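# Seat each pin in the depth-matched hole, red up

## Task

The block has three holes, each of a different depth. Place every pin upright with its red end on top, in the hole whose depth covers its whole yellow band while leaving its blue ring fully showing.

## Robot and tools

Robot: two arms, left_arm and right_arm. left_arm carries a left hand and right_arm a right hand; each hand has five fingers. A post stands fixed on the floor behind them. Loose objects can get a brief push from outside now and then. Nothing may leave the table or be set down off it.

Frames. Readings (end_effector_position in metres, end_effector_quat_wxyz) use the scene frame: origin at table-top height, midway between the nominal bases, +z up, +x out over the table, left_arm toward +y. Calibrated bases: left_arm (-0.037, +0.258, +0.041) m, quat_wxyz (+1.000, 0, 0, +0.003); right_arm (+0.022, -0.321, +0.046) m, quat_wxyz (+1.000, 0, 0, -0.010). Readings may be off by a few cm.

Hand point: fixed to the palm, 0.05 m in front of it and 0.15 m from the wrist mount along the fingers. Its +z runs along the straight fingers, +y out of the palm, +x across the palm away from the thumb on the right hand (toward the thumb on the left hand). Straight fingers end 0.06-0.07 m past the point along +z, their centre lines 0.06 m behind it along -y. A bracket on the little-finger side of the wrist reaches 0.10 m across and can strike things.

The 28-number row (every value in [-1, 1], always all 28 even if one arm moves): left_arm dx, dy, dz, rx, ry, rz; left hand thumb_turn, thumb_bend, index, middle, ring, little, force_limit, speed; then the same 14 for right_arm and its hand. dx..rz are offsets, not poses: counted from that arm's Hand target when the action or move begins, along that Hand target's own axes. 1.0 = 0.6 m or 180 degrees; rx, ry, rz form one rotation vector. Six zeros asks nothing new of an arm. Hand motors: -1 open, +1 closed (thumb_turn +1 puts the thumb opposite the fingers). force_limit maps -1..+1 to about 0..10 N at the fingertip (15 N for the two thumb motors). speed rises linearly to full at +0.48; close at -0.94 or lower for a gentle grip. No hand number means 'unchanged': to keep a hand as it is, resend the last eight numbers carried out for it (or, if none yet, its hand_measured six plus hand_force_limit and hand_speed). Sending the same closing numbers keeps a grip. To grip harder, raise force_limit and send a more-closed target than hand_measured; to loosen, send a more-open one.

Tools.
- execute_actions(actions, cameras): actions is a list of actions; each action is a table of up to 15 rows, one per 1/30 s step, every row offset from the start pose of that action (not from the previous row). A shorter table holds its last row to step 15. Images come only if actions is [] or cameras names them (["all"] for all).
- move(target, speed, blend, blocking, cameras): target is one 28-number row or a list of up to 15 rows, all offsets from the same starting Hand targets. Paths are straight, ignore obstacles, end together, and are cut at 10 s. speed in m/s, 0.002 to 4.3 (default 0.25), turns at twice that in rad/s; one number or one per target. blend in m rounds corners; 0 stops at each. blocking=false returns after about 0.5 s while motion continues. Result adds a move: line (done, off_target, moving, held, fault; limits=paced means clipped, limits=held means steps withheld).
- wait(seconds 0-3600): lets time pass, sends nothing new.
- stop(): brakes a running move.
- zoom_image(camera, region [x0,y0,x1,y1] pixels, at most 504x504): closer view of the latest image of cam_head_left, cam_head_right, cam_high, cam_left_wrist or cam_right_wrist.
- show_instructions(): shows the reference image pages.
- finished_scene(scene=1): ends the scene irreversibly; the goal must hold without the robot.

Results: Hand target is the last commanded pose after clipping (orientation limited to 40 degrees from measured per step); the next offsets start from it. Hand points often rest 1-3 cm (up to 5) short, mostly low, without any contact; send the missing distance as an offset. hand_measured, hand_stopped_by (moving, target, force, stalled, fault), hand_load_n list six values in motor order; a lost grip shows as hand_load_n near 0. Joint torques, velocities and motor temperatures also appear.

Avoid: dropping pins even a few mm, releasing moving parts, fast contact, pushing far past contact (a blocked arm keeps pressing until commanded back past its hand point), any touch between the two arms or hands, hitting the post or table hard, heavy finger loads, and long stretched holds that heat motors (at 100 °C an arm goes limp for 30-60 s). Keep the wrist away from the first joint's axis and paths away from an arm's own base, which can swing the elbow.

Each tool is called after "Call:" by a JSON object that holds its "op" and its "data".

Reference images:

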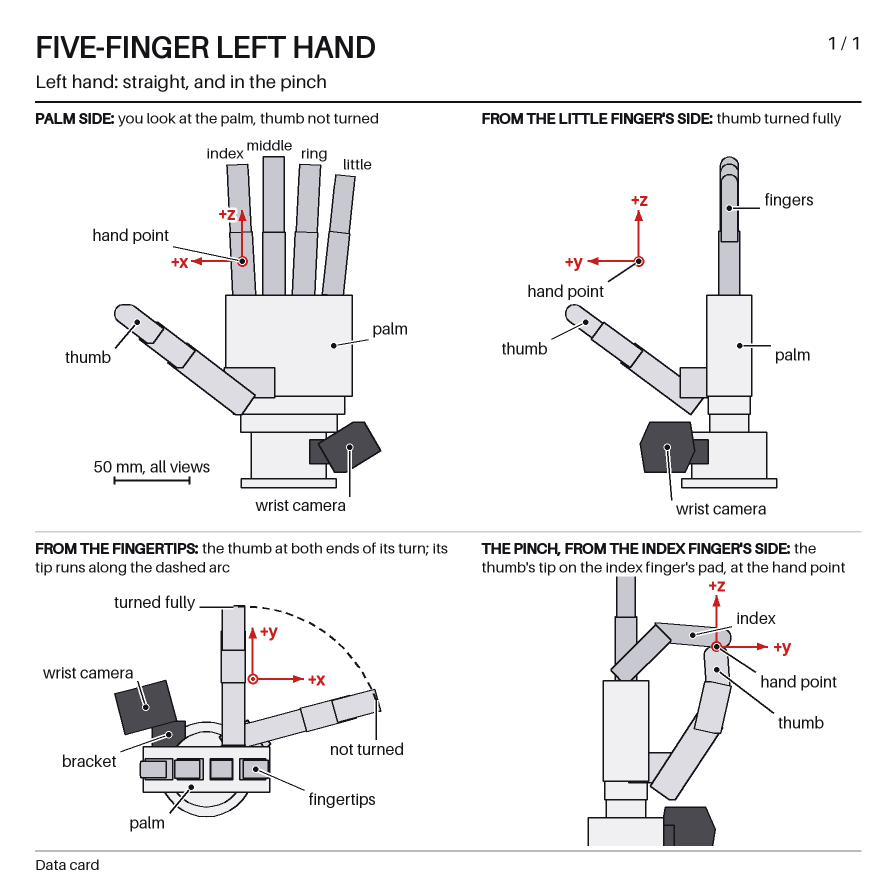

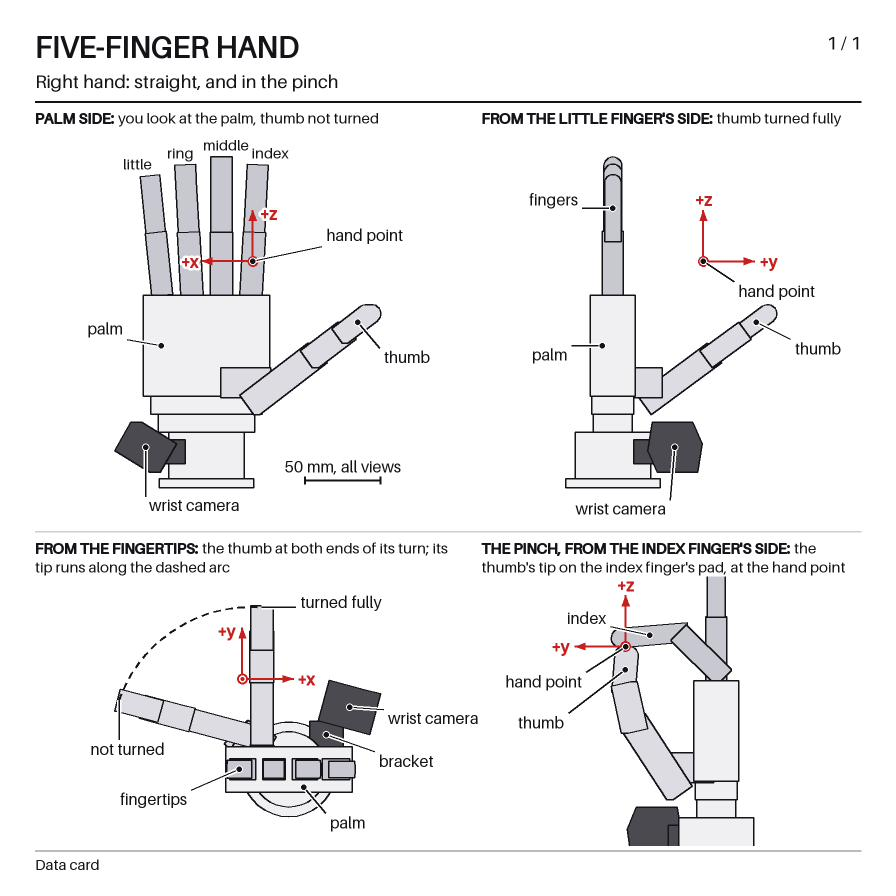

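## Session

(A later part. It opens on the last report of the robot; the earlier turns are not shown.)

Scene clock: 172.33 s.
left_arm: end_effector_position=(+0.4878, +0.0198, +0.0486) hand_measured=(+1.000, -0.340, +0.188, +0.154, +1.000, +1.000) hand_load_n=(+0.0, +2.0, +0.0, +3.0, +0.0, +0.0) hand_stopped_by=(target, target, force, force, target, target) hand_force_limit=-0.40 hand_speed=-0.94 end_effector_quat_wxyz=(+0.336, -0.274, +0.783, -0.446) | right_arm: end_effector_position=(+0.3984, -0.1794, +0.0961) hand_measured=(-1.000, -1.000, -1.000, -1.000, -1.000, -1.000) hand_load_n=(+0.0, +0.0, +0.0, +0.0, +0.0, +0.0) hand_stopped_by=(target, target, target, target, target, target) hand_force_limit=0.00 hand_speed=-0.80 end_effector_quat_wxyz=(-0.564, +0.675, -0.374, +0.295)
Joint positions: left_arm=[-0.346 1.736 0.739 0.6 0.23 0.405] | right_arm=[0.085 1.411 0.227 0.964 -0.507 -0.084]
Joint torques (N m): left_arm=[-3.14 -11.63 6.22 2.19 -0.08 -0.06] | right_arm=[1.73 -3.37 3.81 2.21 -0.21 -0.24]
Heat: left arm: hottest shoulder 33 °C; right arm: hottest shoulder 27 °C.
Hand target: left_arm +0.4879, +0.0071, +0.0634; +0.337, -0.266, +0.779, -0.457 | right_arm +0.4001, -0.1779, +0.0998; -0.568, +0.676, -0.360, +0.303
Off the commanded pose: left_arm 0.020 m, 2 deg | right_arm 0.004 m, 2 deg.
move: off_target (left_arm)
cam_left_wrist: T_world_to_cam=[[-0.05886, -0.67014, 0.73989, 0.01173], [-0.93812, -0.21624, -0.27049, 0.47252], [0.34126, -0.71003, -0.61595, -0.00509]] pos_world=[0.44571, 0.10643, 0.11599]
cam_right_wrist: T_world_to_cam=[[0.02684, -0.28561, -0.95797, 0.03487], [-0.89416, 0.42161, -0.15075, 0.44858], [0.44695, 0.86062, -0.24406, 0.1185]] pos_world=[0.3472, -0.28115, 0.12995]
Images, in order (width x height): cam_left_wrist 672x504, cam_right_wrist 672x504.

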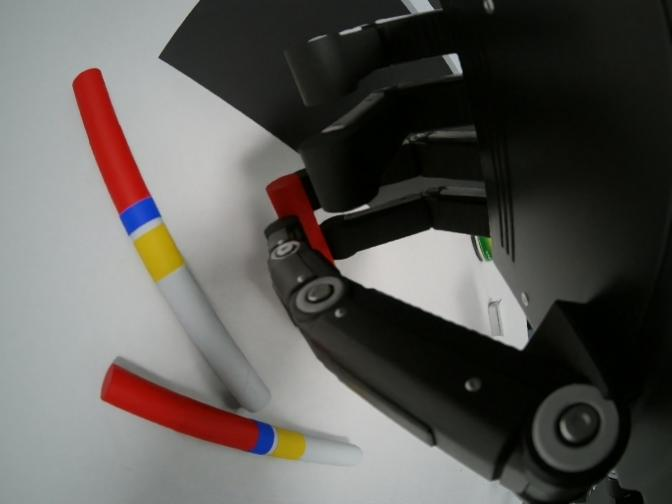

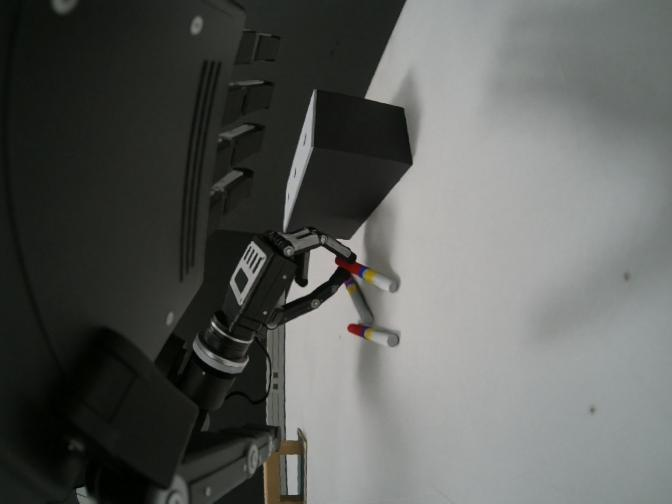

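Call:
{"op": "move", "data": {"target": [-0.0094,-0.0297,-0.0118,0,0,0, 1,-0.34,0.3,0.32,1,1,-0.4,-0.94, 0,0,0,0,0,0,-1,-1,-1,-1,-1,-1,0,-0.8], "speed": 0.04, "cameras": ["cam_right_wrist","cam_left_wrist"]}}

Call:
{"op": "zoom_image", "data": {"camera": "cam_right_wrist", "region": [280, 200, 420, 340]}}

Scene clock: 177.27 s.
left_arm: end_effector_position=(+0.4842, +0.0220, +0.0641) hand_measured=(+1.000, -0.340, +0.188, +0.154, +1.000, +1.000) hand_load_n=(+0.5, +2.0, +0.0, +2.5, +0.0, +0.0) hand_stopped_by=(target, target, force, force, target, target) hand_force_limit=-0.40 hand_speed=-0.94 end_effector_quat_wxyz=(+0.333, -0.276, +0.785, -0.443) | right_arm: end_effector_position=(+0.3984, -0.1794, +0.0961) hand_measured=(-1.000, -1.000, -1.000, -1.000, -1.000, -1.000) hand_load_n=(+0.0, +0.0, +0.0, +0.0, +0.0, +0.0) hand_stopped_by=(target, target, target, target, target, target) hand_force_limit=0.00 hand_speed=-0.80 end_effector_quat_wxyz=(-0.564, +0.675, -0.374, +0.295)
Joint positions: left_arm=[-0.345 1.684 0.739 0.539 0.23 0.405] | right_arm=[0.085 1.411 0.227 0.964 -0.507 -0.084]
Joint torques (N m): left_arm=[-3.14 -11.81 7.36 2.17 -0.07 -0.09] | right_arm=[1.55 -3.14 3.79 2.25 -0.19 -0.25]
Heat: left arm: hottest shoulder 33 °C; right arm: hottest shoulder 27 °C.
Hand target: left_arm +0.4880, +0.0071, +0.0834; +0.337, -0.266, +0.779, -0.457 | right_arm +0.4001, -0.1779, +0.0998; -0.568, +0.676, -0.360, +0.303
Off the commanded pose: left_arm 0.025 m, 2 deg | right_arm 0.004 m, 2 deg.
move: off_target (left_arm)
cam_left_wrist: T_world_to_cam=[[-0.05142, -0.67254, 0.73827, -0.00191], [-0.9401, -0.21687, -0.26303, 0.47441], [0.337, -0.70757, -0.62111, 0.00951]] pos_world=[0.44269, 0.10833, 0.1321]
cam_right_wrist: T_world_to_cam=[[0.02684, -0.28561, -0.95797, 0.03487], [-0.89416, 0.42161, -0.15075, 0.44858], [0.44695, 0.86062, -0.24406, 0.1185]] pos_world=[0.3472, -0.28115, 0.12995]
Images, in order (width x height): cam_left_wrist 672x504, cam_right_wrist 672x504.

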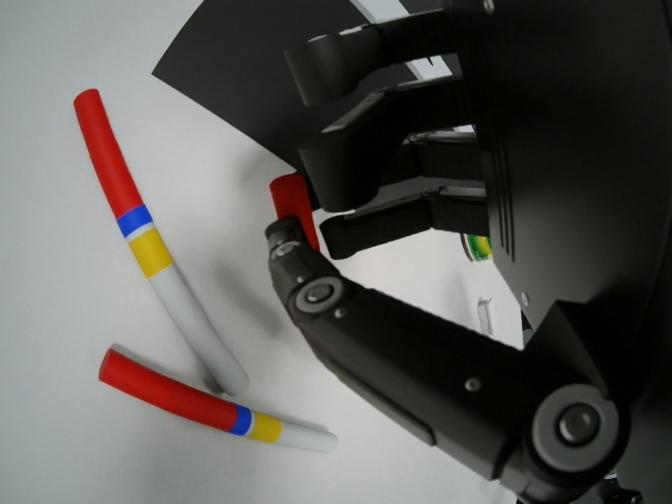

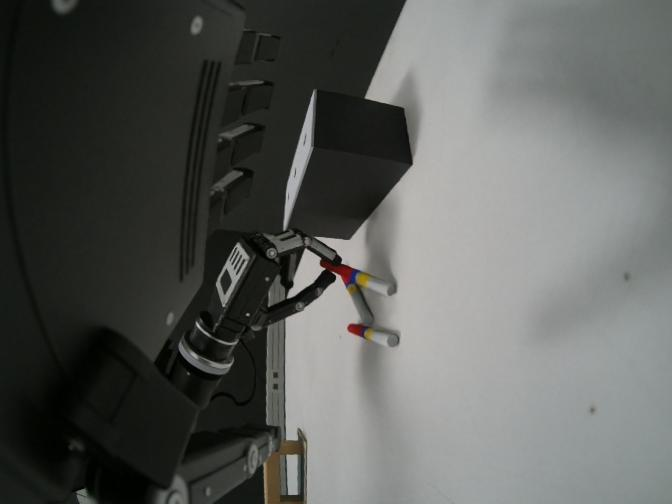

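Scaled by 3.600 from the camera's image (finer frame: 960x720).

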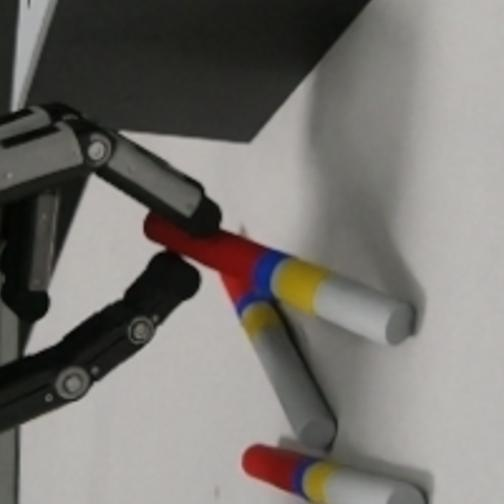

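Call:
{"op": "move", "data": {"target": [-0.0141,-0.0446,-0.0177,0,0,0, 1,-0.34,0.3,0.32,1,1,-0.4,-0.94, 0,0,0,0,0,0,-1,-1,-1,-1,-1,-1,0,-0.8], "speed": 0.04, "cameras": ["cam_right_wrist","cam_left_wrist"]}}

Call:
{"op": "zoom_image", "data": {"camera": "cam_right_wrist", "region": [270, 200, 420, 350]}}

Scene clock: 180.90 s.
left_arm: end_effector_position=(+0.4766, +0.0247, +0.0876) hand_measured=(+1.000, -0.340, +0.188, +0.154, +1.000, +1.000) hand_load_n=(+0.0, +0.0, +0.0, +0.0, +0.0, +0.0) hand_stopped_by=(target, target, force, force, target, target) hand_force_limit=-0.40 hand_speed=-0.94 end_effector_quat_wxyz=(+0.329, -0.278, +0.788, -0.439) | right_arm: end_effector_position=(+0.3984, -0.1794, +0.0961) hand_measured=(-1.000, -1.000, -1.000, -1.000, -1.000, -1.000) hand_load_n=(-0.5, +0.0, +0.0, +0.0, +0.0, +0.0) hand_stopped_by=(target, target, target, target, target, target) hand_force_limit=0.00 hand_speed=-0.80 end_effector_quat_wxyz=(-0.564, +0.675, -0.374, +0.295)
Joint positions: left_arm=[-0.345 1.605 0.739 0.445 0.23 0.405] | right_arm=[0.085 1.411 0.227 0.964 -0.507 -0.084]
Joint torques (N m): left_arm=[-3.37 -10.75 9.51 2.03 -0.03 -0.08] | right_arm=[1.79 -3.08 3.84 2.22 -0.19 -0.23]
Heat: left arm: hottest shoulder 33 °C; right arm: hottest shoulder 27 °C.
Hand target: left_arm +0.4880, +0.0071, +0.1134; +0.337, -0.266, +0.779, -0.457 | right_arm +0.4001, -0.1779, +0.0998; -0.568, +0.676, -0.360, +0.303
Off the commanded pose: left_arm 0.033 m, 3 deg | right_arm 0.004 m, 2 deg.
move: off_target (left_arm)
cam_left_wrist: T_world_to_cam=[[-0.04185, -0.67587, 0.73583, -0.02208], [-0.94346, -0.21566, -0.25175, 0.4746], [0.32884, -0.70476, -0.62863, 0.03307]] pos_world=[0.43597, 0.11074, 0.15652]
cam_right_wrist: T_world_to_cam=[[0.02684, -0.28561, -0.95797, 0.03487], [-0.89416, 0.42161, -0.15075, 0.44858], [0.44695, 0.86062, -0.24406, 0.1185]] pos_world=[0.3472, -0.28115, 0.12995]
Images, in order (width x height): cam_left_wrist 672x504, cam_right_wrist 672x504.

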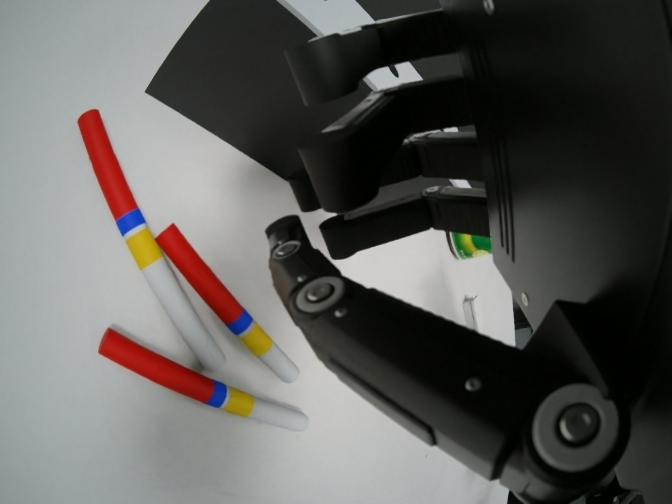

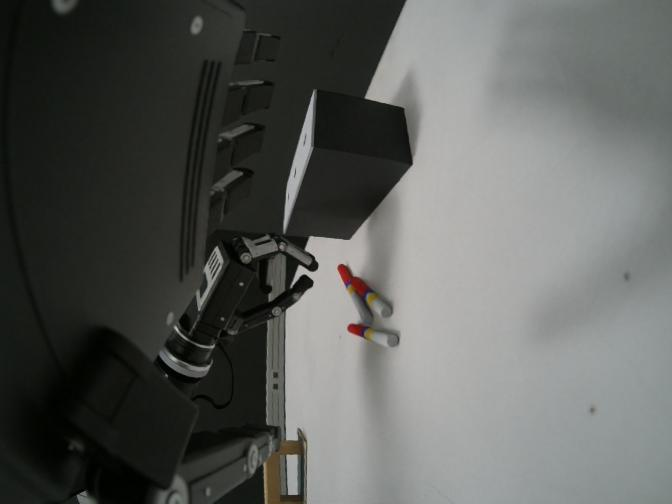

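Scaled by 3.360 from the camera's image (finer frame: 960x720).

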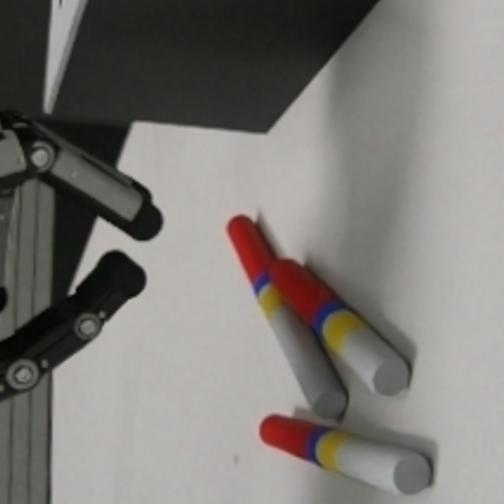

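Call:
{"op": "move", "data": {"target": [-0.0943,0.0719,-0.0285,0.0123,0.0657,0.0120, 1,-0.32,-0.16,-0.16,1,1,-0.6,0.0, 0,0,0,0,0,0,-1,-1,-1,-1,-1,-1,0,-0.8], "speed": 0.08, "cameras": ["cam_left_wrist","cam_right_wrist"]}}

Call:
{"op": "zoom_image", "data": {"camera": "cam_right_wrist", "region": [270, 190, 420, 340]}}

Scene clock: 189.13 s.
left_arm: end_effector_position=(+0.4875, +0.0752, +0.0869) hand_measured=(+1.000, -0.320, -0.160, -0.160, +1.000, +1.000) hand_load_n=(+0.5, +0.5, +0.5, +0.0, +0.0, +0.0) hand_stopped_by=(target, target, target, target, target, target) hand_force_limit=-0.60 hand_speed=0.00 end_effector_quat_wxyz=(+0.256, -0.208, +0.807, -0.489) | right_arm: end_effector_position=(+0.3984, -0.1794, +0.0961) hand_measured=(-1.000, -1.000, -1.000, -1.000, -1.000, -1.000) hand_load_n=(+0.0, +0.0, +0.0, +0.0, +0.0, +0.0) hand_stopped_by=(target, target, target, target, target, target) hand_force_limit=0.00 hand_speed=-0.80 end_effector_quat_wxyz=(-0.564, +0.675, -0.374, +0.295)
Joint positions: left_arm=[-0.138 1.646 0.806 0.332 0.64 0.551] | right_arm=[0.085 1.411 0.227 0.964 -0.507 -0.084]
Joint torques (N m): left_arm=[-1.08 -9.35 9.98 1.92 0.3 0.18] | right_arm=[1.55 -3.25 3.75 2.24 -0.19 -0.25]
Heat: left arm: hottest shoulder 33 °C; right arm: hottest shoulder 27 °C.
Hand target: left_arm +0.5059, +0.0761, +0.0969; +0.269, -0.197, +0.805, -0.491 | right_arm +0.4001, -0.1779, +0.0998; -0.568, +0.676, -0.360, +0.303
Off the commanded pose: left_arm 0.021 m, 2 deg | right_arm 0.004 m, 2 deg.
move: off_target (left_arm)
cam_left_wrist: T_world_to_cam=[[-0.15377, -0.61164, 0.77605, 0.05934], [-0.97792, -0.01829, -0.20818, 0.49373], [0.14153, -0.79093, -0.59532, 0.15953]] pos_world=[0.46937, 0.17151, 0.1517]
cam_right_wrist: T_world_to_cam=[[0.02684, -0.28561, -0.95797, 0.03487], [-0.89416, 0.42161, -0.15075, 0.44858], [0.44695, 0.86062, -0.24406, 0.1185]] pos_world=[0.3472, -0.28115, 0.12995]

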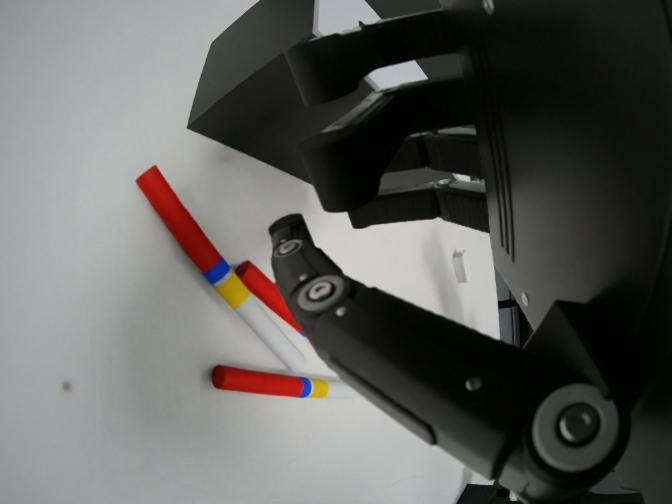

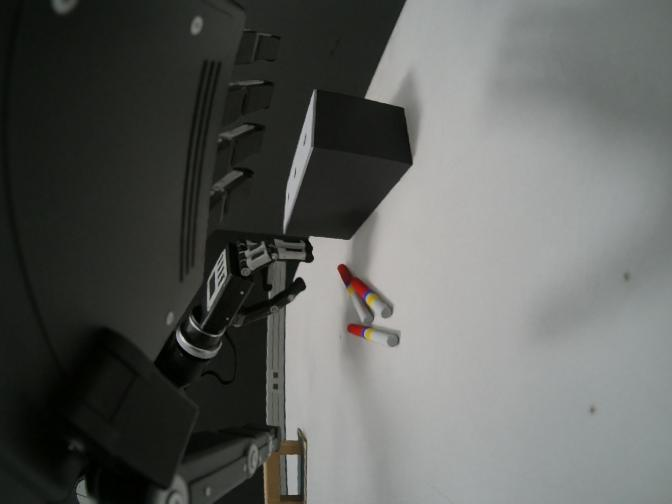

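Scaled by 3.360 from the camera's image (finer frame: 960x720).

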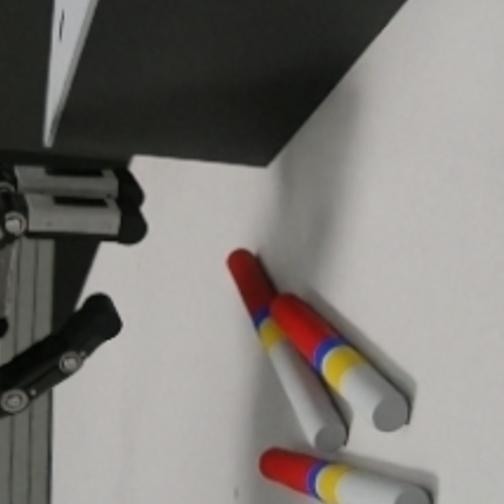

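Call:
{"op": "move", "data": {"target": [-0.0054,0.0816,0.0176,0,0,0, 1,-0.32,-0.16,-0.16,1,1,-0.6,0.0, 0,0,0,0,0,0,-1,-1,-1,-1,-1,-1,0,-0.8], "speed": 0.06, "cameras": ["cam_left_wrist","cam_right_wrist"]}}

Call:
{"op": "zoom_image", "data": {"camera": "cam_right_wrist", "region": [290, 200, 410, 320]}}

Call:
{"op": "zoom_image", "data": {"camera": "cam_left_wrist", "region": [120, 120, 420, 420]}}

Scene clock: 191.90 s.
left_arm: end_effector_position=(+0.4920, +0.0893, +0.0394) hand_measured=(+1.000, -0.320, -0.160, -0.160, +1.000, +1.000) hand_load_n=(+0.0, +0.0, +0.0, -0.5, +0.0, +0.0) hand_stopped_by=(target, target, target, target, target, target) hand_force_limit=-0.60 hand_speed=0.00 end_effector_quat_wxyz=(+0.246, -0.212, +0.811, -0.486) | right_arm: end_effector_position=(+0.3984, -0.1794, +0.0961) hand_measured=(-1.000, -1.000, -1.000, -1.000, -1.000, -1.000) hand_load_n=(-0.5, +0.0, +0.0, +0.0, +0.0, +0.0) hand_stopped_by=(target, target, target, target, target, target) hand_force_limit=0.00 hand_speed=-0.80 end_effector_quat_wxyz=(-0.564, +0.675, -0.374, +0.295)
Joint positions: left_arm=[-0.104 1.766 0.806 0.413 0.672 0.574] | right_arm=[0.085 1.411 0.227 0.964 -0.507 -0.084]
Joint torques (N m): left_arm=[-1.2 -10.17 8.14 3.17 0.31 0.22] | right_arm=[1.61 -3.14 3.79 2.26 -0.19 -0.24]
Heat: left arm: hottest shoulder 33 °C; right arm: hottest shoulder 27 °C.
Hand target: left_arm +0.5125, +0.0923, +0.0498; +0.269, -0.197, +0.805, -0.491 | right_arm +0.4001, -0.1779, +0.0998; -0.568, +0.676, -0.360, +0.303
Off the commanded pose: left_arm 0.023 m, 3 deg | right_arm 0.004 m, 2 deg.
move: off_target (left_arm)
cam_left_wrist: T_world_to_cam=[[-0.13706, -0.61299, 0.77811, 0.09722], [-0.98271, -0.01459, -0.18459, 0.48958], [0.12451, -0.78995, -0.60039, 0.15023]] pos_world=[0.47573, 0.18541, 0.10492]
cam_right_wrist: T_world_to_cam=[[0.02684, -0.28561, -0.95797, 0.03487], [-0.89416, 0.42161, -0.15075, 0.44858], [0.44695, 0.86062, -0.24406, 0.1185]] pos_world=[0.3472, -0.28115, 0.12995]

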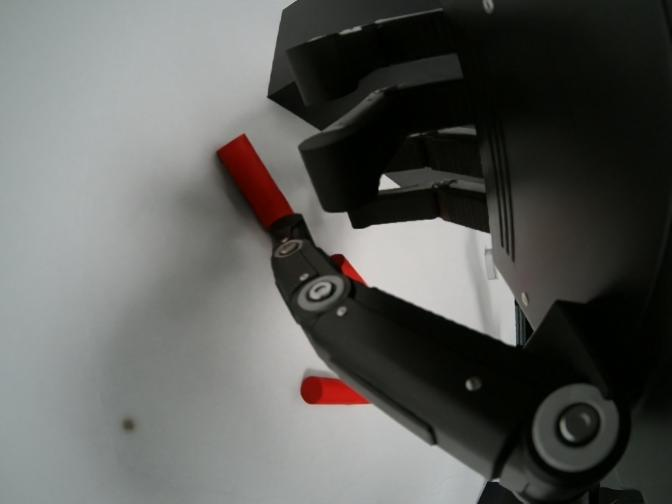

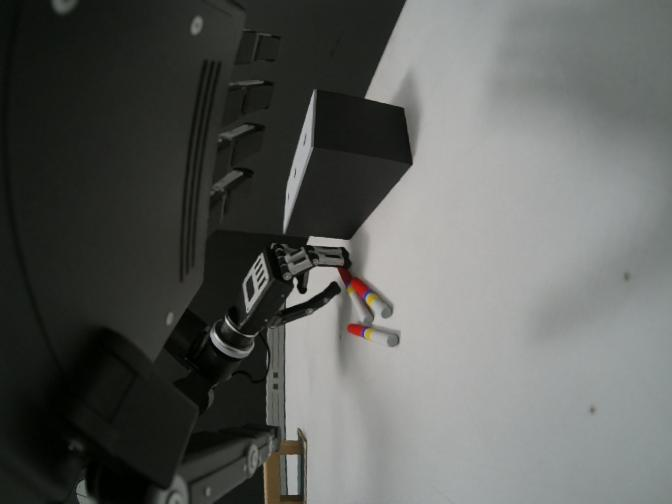

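Scaled by 4.200 from the camera's image (finer frame: 960x720).

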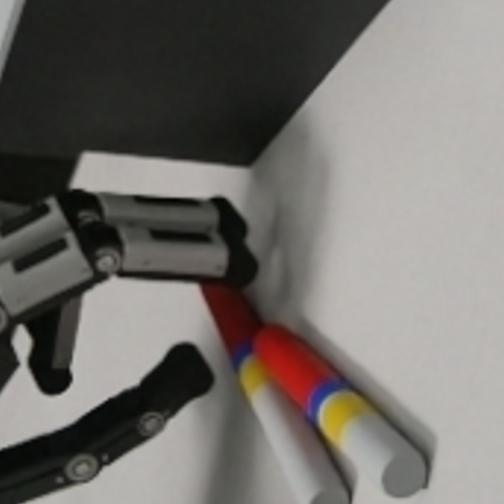

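Scaled by 1.680 from the camera's image (finer frame: 960x720).

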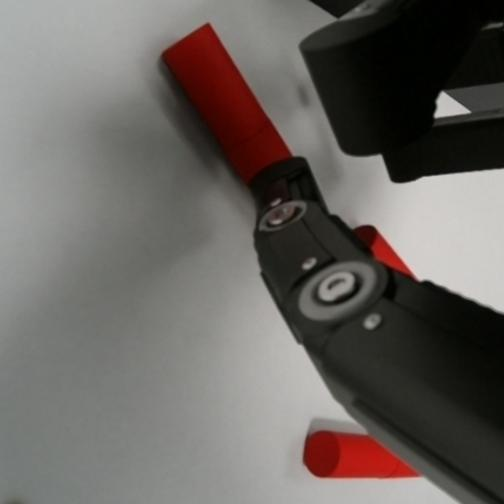

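Call:
{"op": "move", "data": {"target": [0.0023,0.0207,0.0113,0,0,0, 1,-0.32,-0.16,-0.16,1,1,-0.6,0.0, 0,0,0,0,0,0,-1,-1,-1,-1,-1,-1,0,-0.8], "speed": 0.04, "cameras": ["cam_left_wrist","cam_right_wrist"]}}

Call:
{"op": "zoom_image", "data": {"camera": "cam_right_wrist", "region": [290, 200, 410, 320]}}

Call:
{"op": "zoom_image", "data": {"camera": "cam_left_wrist", "region": [200, 120, 400, 320]}}

Scene clock: 195.90 s.
left_arm: end_effector_position=(+0.4947, +0.0888, +0.0287) hand_measured=(+1.000, -0.320, -0.160, -0.160, +1.000, +1.000) hand_load_n=(+0.0, +0.5, +0.0, +0.0, +0.0, +0.0) hand_stopped_by=(target, target, target, target, target, target) hand_force_limit=-0.60 hand_speed=0.00 end_effector_quat_wxyz=(+0.248, -0.210, +0.810, -0.488) | right_arm: end_effector_position=(+0.3984, -0.1794, +0.0961) hand_measured=(-1.000, -1.000, -1.000, -1.000, -1.000, -1.000) hand_load_n=(+0.0, +0.0, +0.0, +0.0, +0.0, +0.0) hand_stopped_by=(target, target, target, target, target, target) hand_force_limit=0.00 hand_speed=-0.80 end_effector_quat_wxyz=(-0.564, +0.675, -0.374, +0.295)
Joint positions: left_arm=[-0.104 1.799 0.808 0.451 0.674 0.574] | right_arm=[0.085 1.411 0.227 0.964 -0.507 -0.084]
Joint torques (N m): left_arm=[-0.97 -9.52 8.29 3.15 0.22 0.21] | right_arm=[1.44 -3.14 3.79 2.19 -0.19 -0.22]
Heat: left arm: hottest shoulder 33 °C; right arm: hottest shoulder 27 °C.
Hand target: left_arm +0.5150, +0.0924, +0.0359; +0.269, -0.197, +0.805, -0.491 | right_arm +0.4001, -0.1779, +0.0998; -0.568, +0.676, -0.360, +0.303
Off the commanded pose: left_arm 0.022 m, 3 deg | right_arm 0.004 m, 2 deg.
move: off_target (left_arm)
cam_left_wrist: T_world_to_cam=[[-0.14252, -0.61175, 0.77811, 0.10819], [-0.9816, -0.01358, -0.19047, 0.48986], [0.12708, -0.79094, -0.59856, 0.14183]] pos_world=[0.47824, 0.18501, 0.09402]
cam_right_wrist: T_world_to_cam=[[0.02684, -0.28561, -0.95797, 0.03487], [-0.89416, 0.42161, -0.15075, 0.44858], [0.44695, 0.86062, -0.24406, 0.1185]] pos_world=[0.3472, -0.28115, 0.12995]

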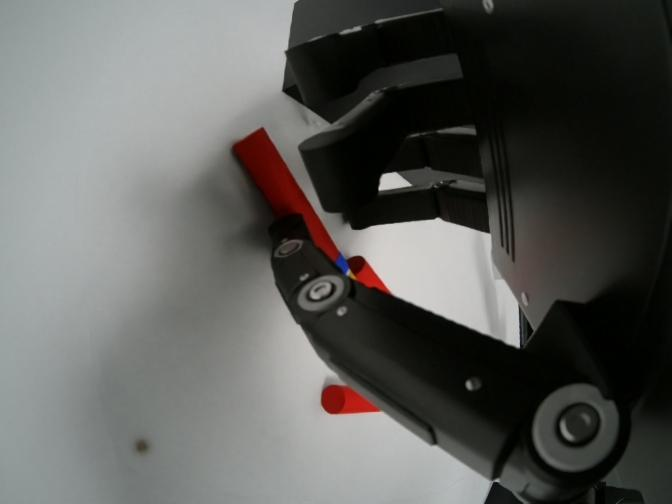

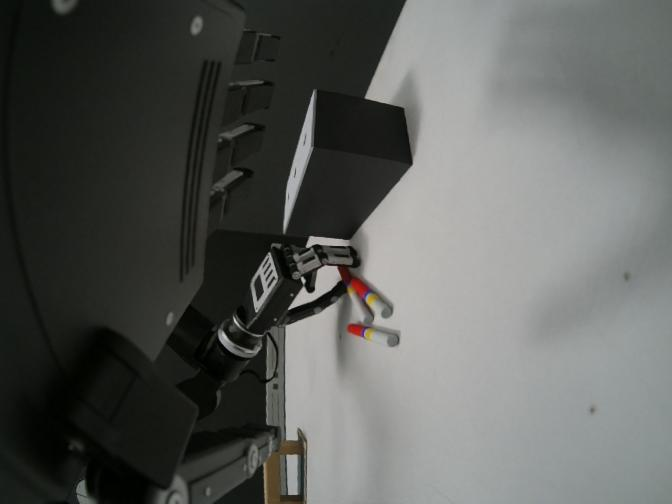

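Scaled by 4.200 from the camera's image (finer frame: 960x720).

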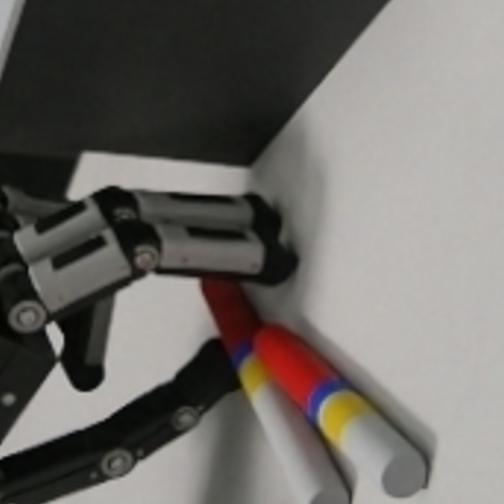

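Scaled by 2.520 from the camera's image (finer frame: 960x720).

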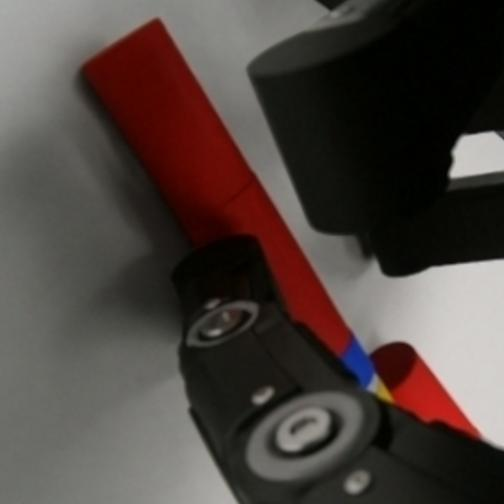

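Call:
{"op": "move", "data": {"target": [0,0,0,0,0,0, 1,-0.32,0.22,0.22,1,1,-0.6,-0.94, 0,0,0,0,0,0,-1,-1,-1,-1,-1,-1,0,-0.8], "cameras": ["cam_left_wrist","cam_right_wrist"]}}

Call:
{"op": "zoom_image", "data": {"camera": "cam_right_wrist", "region": [290, 200, 410, 320]}}

Call:
{"op": "zoom_image", "data": {"camera": "cam_left_wrist", "region": [200, 120, 400, 320]}}

Scene clock: 200.07 s.
left_arm: end_effector_position=(+0.4945, +0.0879, +0.0282) hand_measured=(+1.000, -0.320, +0.166, +0.144, +1.000, +1.000) hand_load_n=(+0.0, +2.5, +1.5, +2.0, +0.0, +0.0) hand_stopped_by=(target, target, force, force, target, target) hand_force_limit=-0.60 hand_speed=-0.94 end_effector_quat_wxyz=(+0.247, -0.210, +0.811, -0.488) | right_arm: end_effector_position=(+0.3984, -0.1794, +0.0961) hand_measured=(-1.000, -1.000, -1.000, -1.000, -1.000, -1.000) hand_load_n=(+0.0, +0.0, +0.0, +0.0, +0.0, +0.0) hand_stopped_by=(target, target, target, target, target, target) hand_force_limit=0.00 hand_speed=-0.80 end_effector_quat_wxyz=(-0.564, +0.675, -0.374, +0.295)
Joint positions: left_arm=[-0.106 1.801 0.808 0.453 0.674 0.574] | right_arm=[0.085 1.411 0.227 0.964 -0.507 -0.084]
Joint torques (N m): left_arm=[-0.79 -10.05 8.2 3.08 0.22 0.18] | right_arm=[1.44 -3.25 3.86 2.26 -0.18 -0.24]
Heat: left arm: hottest shoulder 33 °C; right arm: hottest shoulder 27 °C.
Hand target: left_arm +0.5150, +0.0924, +0.0359; +0.269, -0.197, +0.805, -0.491 | right_arm +0.4001, -0.1779, +0.0998; -0.568, +0.676, -0.360, +0.303
Off the commanded pose: left_arm 0.022 m, 3 deg | right_arm 0.004 m, 2 deg.
move: done
cam_left_wrist: T_world_to_cam=[[-0.14346, -0.61152, 0.77812, 0.10855], [-0.98163, -0.012, -0.19041, 0.48936], [0.12578, -0.79114, -0.59856, 0.14151]] pos_world=[0.47814, 0.18421, 0.09342]
cam_right_wrist: T_world_to_cam=[[0.02684, -0.28561, -0.95797, 0.03487], [-0.89416, 0.42161, -0.15075, 0.44858], [0.44695, 0.86062, -0.24406, 0.1185]] pos_world=[0.3472, -0.28115, 0.12995]

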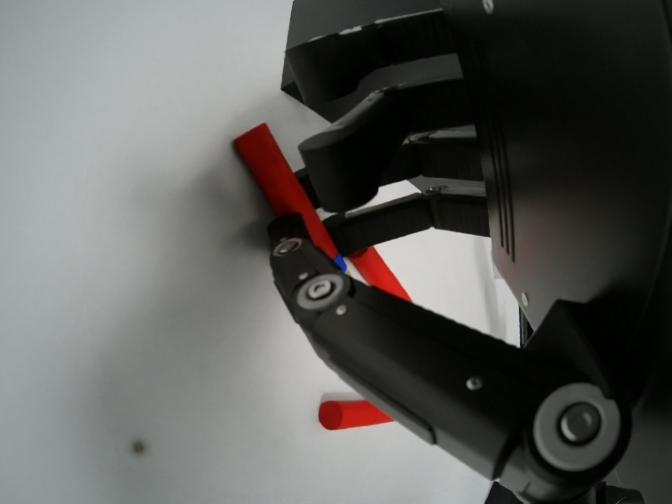

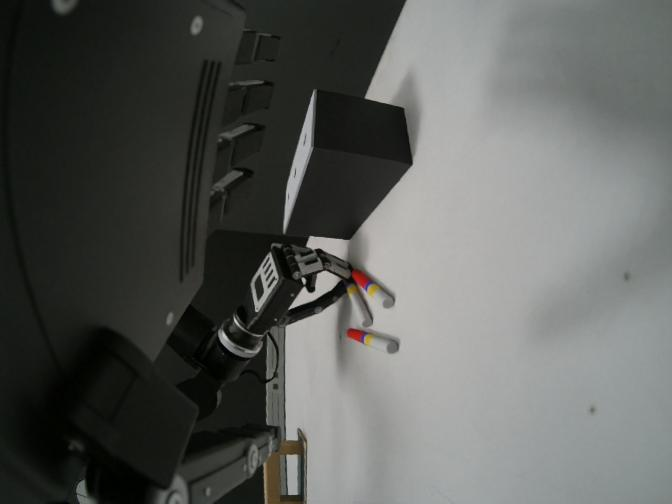

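Scaled by 4.200 from the camera's image (finer frame: 960x720).

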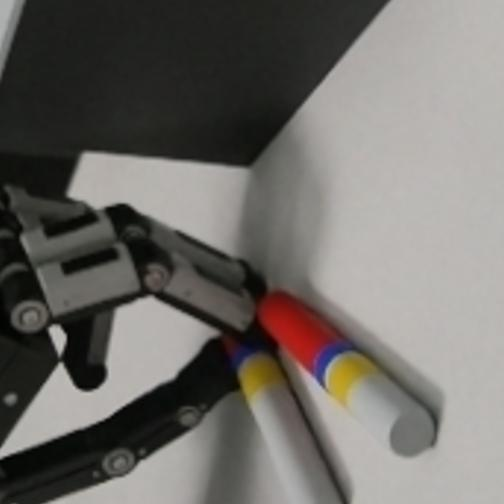

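Scaled by 2.520 from the camera's image (finer frame: 960x720).

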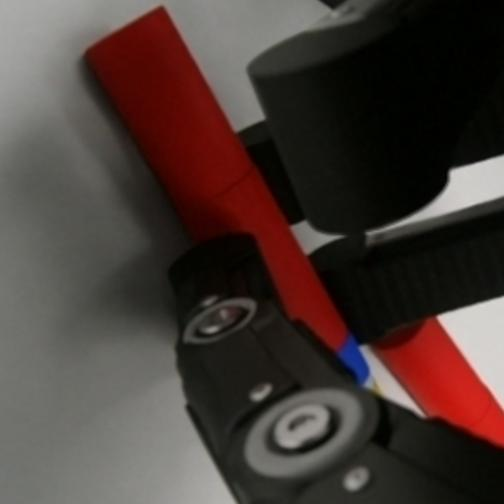

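Call:
{"op": "zoom_image", "data": {"camera": "cam_right_wrist", "region": [320, 240, 400, 320]}}

Scaled by 6.300 from the camera's image (finer frame: 960x720).

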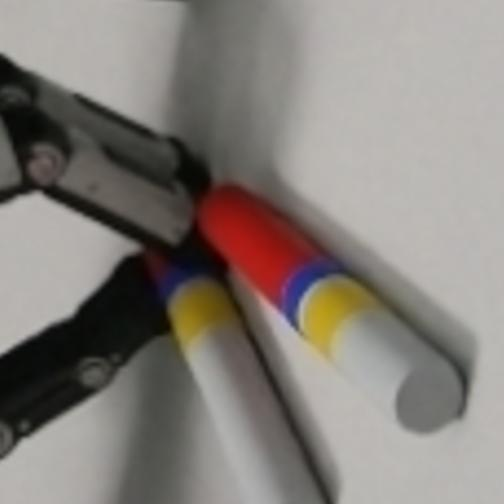

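Call:
{"op": "move", "data": {"target": [0,0,0,0,0,0, 1,-0.32,0.3,0.3,1,1,0.0,-0.94, 0,0,0,0,0,0,-1,-1,-1,-1,-1,-1,0,-0.8], "cameras": ["cam_left_wrist","cam_right_wrist"]}}

Call:
{"op": "zoom_image", "data": {"camera": "cam_right_wrist", "region": [320, 240, 400, 320]}}

Call:
{"op": "zoom_image", "data": {"camera": "cam_left_wrist", "region": [200, 120, 400, 320]}}

Scene clock: 202.37 s.
left_arm: end_effector_position=(+0.4943, +0.0877, +0.0282) hand_measured=(+1.000, -0.322, +0.198, +0.154, +1.000, +1.000) hand_load_n=(-0.5, +7.5, +4.0, +5.5, +0.0, +0.0) hand_stopped_by=(target, target, force, force, target, target) hand_force_limit=0.00 hand_speed=-0.94 end_effector_quat_wxyz=(+0.247, -0.209, +0.811, -0.488) | right_arm: end_effector_position=(+0.3984, -0.1794, +0.0961) hand_measured=(-1.000, -1.000, -1.000, -1.000, -1.000, -1.000) hand_load_n=(+0.0, -0.5, +0.0, +0.0, +0.0, +0.0) hand_stopped_by=(target, target, target, target, target, target) hand_force_limit=0.00 hand_speed=-0.80 end_effector_quat_wxyz=(-0.564, +0.675, -0.374, +0.295)
Joint positions: left_arm=[-0.106 1.801 0.808 0.453 0.675 0.574] | right_arm=[0.085 1.411 0.227 0.964 -0.507 -0.084]
Joint torques (N m): left_arm=[-1.14 -10.17 8.18 2.95 0.23 0.23] | right_arm=[1.55 -3.14 3.77 2.24 -0.17 -0.24]
Heat: left arm: hottest shoulder 33 °C; right arm: hottest shoulder 27 °C.
Hand target: left_arm +0.5150, +0.0924, +0.0359; +0.269, -0.197, +0.805, -0.491 | right_arm +0.4001, -0.1779, +0.0998; -0.568, +0.676, -0.360, +0.303
Off the commanded pose: left_arm 0.022 m, 3 deg | right_arm 0.004 m, 2 deg.
move: done
cam_left_wrist: T_world_to_cam=[[-0.14423, -0.6107, 0.77862, 0.10866], [-0.98165, -0.01091, -0.1904, 0.48916], [0.12477, -0.79179, -0.59792, 0.14198]] pos_world=[0.47814, 0.18411, 0.09342]
cam_right_wrist: T_world_to_cam=[[0.02684, -0.28561, -0.95797, 0.03487], [-0.89416, 0.42161, -0.15075, 0.44858], [0.44695, 0.86062, -0.24406, 0.1185]] pos_world=[0.3472, -0.28115, 0.12995]

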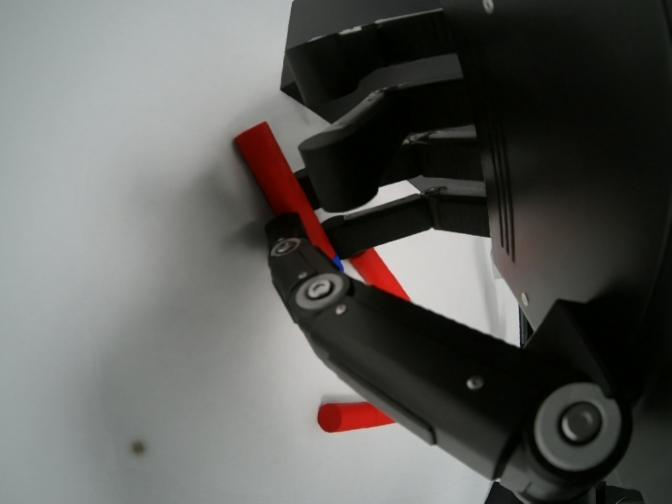

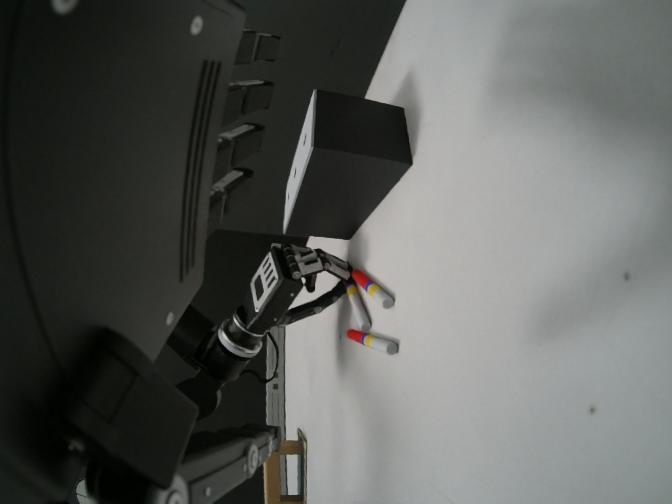

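Scaled by 6.300 from the camera's image (finer frame: 960x720).

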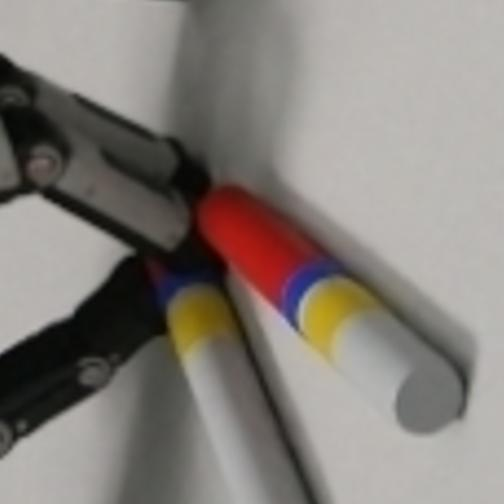

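Scaled by 2.520 from the camera's image (finer frame: 960x720).

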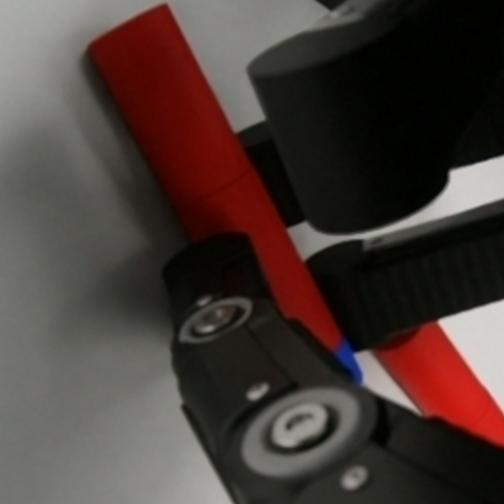

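Call:
{"op": "move", "data": {"target": [-0.0160,-0.0598,-0.0249,0,0,0, 1,-0.32,0.3,0.3,1,1,0.0,-0.94, 0,0,0,0,0,0,-1,-1,-1,-1,-1,-1,0,-0.8], "speed": 0.04, "cameras": ["cam_left_wrist","cam_right_wrist"]}}

Call:
{"op": "zoom_image", "data": {"camera": "cam_right_wrist", "region": [300, 220, 400, 320]}}

Scene clock: 204.60 s.
left_arm: end_effector_position=(+0.4943, +0.0888, +0.0529) hand_measured=(+1.000, -0.320, +0.198, +0.154, +1.000, +1.000) hand_load_n=(+0.0, +0.0, +0.0, +0.0, +0.0, +0.0) hand_stopped_by=(target, target, force, force, target, target) hand_force_limit=0.00 hand_speed=-0.94 end_effector_quat_wxyz=(+0.245, -0.212, +0.812, -0.486) | right_arm: end_effector_position=(+0.3984, -0.1794, +0.0961) hand_measured=(-1.000, -1.000, -1.000, -1.000, -1.000, -1.000) hand_load_n=(+0.0, +0.0, +0.0, +0.0, +0.0, +0.0) hand_stopped_by=(target, target, target, target, target, target) hand_force_limit=0.00 hand_speed=-0.80 end_effector_quat_wxyz=(-0.564, +0.675, -0.374, +0.295)
Joint positions: left_arm=[-0.104 1.736 0.82 0.368 0.674 0.574] | right_arm=[0.085 1.411 0.227 0.964 -0.507 -0.084]
Joint torques (N m): left_arm=[-0.56 -11.87 9.02 1.83 0.18 0.24] | right_arm=[1.67 -3.14 3.79 2.22 -0.17 -0.23]
Motor temperatures (°C): left_arm=[30 33 29 24 21 22] | right_arm=[23 27 26 26 26 24]
Heat: left arm: hottest shoulder 33 °C; right arm: hottest shoulder 27 °C.
Hand target: left_arm +0.5150, +0.0923, +0.0759; +0.269, -0.197, +0.805, -0.491 | right_arm +0.4001, -0.1779, +0.0998; -0.568, +0.676, -0.360, +0.303
Off the commanded pose: left_arm 0.031 m, 3 deg | right_arm 0.004 m, 2 deg.
move: off_target (left_arm)
cam_left_wrist: T_world_to_cam=[[-0.1366, -0.61229, 0.77874, 0.08639], [-0.98302, -0.01343, -0.183, 0.49426], [0.1225, -0.79052, -0.60006, 0.15873]] pos_world=[0.47823, 0.18501, 0.11842]
cam_right_wrist: T_world_to_cam=[[0.02684, -0.28561, -0.95797, 0.03487], [-0.89416, 0.42161, -0.15075, 0.44858], [0.44695, 0.86062, -0.24406, 0.1185]] pos_world=[0.3472, -0.28115, 0.12995]

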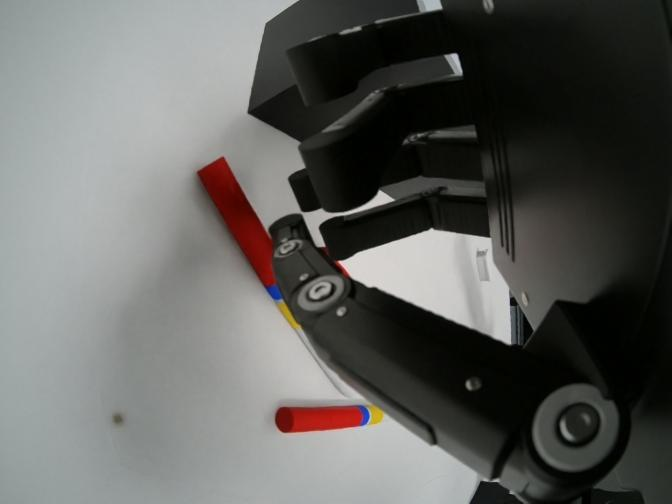

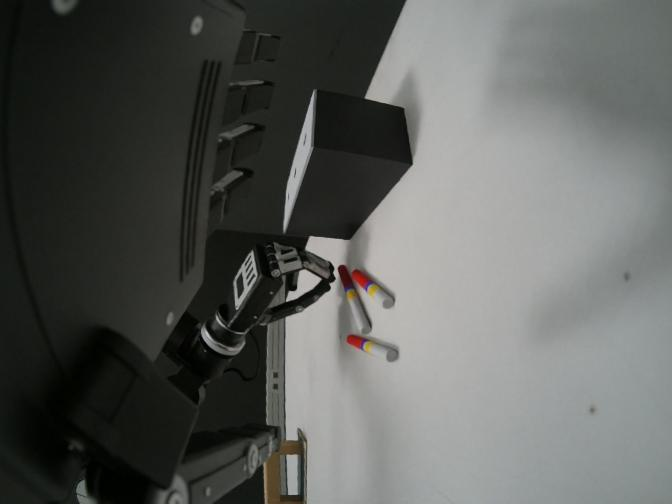

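Scaled by 5.040 from the camera's image (finer frame: 960x720).

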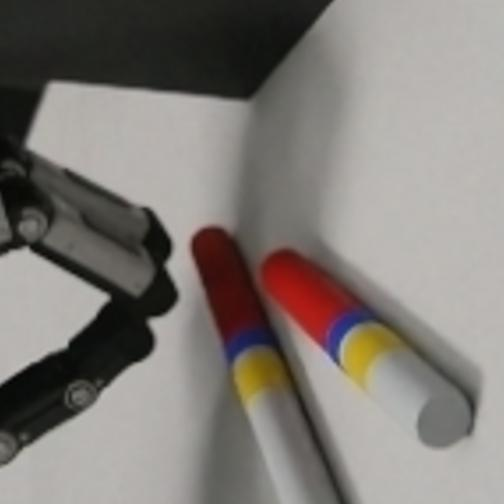

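Call:
{"op": "zoom_image", "data": {"camera": "cam_left_wrist", "region": [170, 130, 420, 380]}}

Scaled by 2.016 from the camera's image (finer frame: 960x720).

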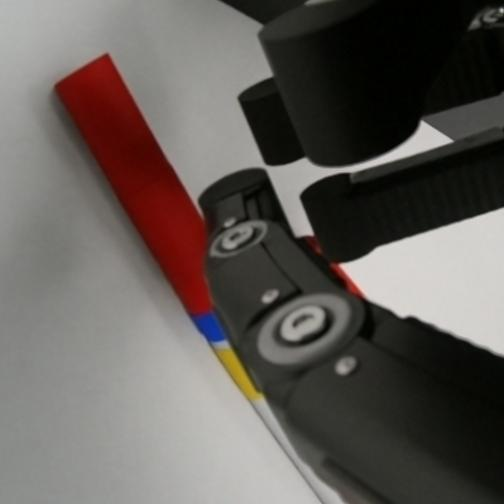

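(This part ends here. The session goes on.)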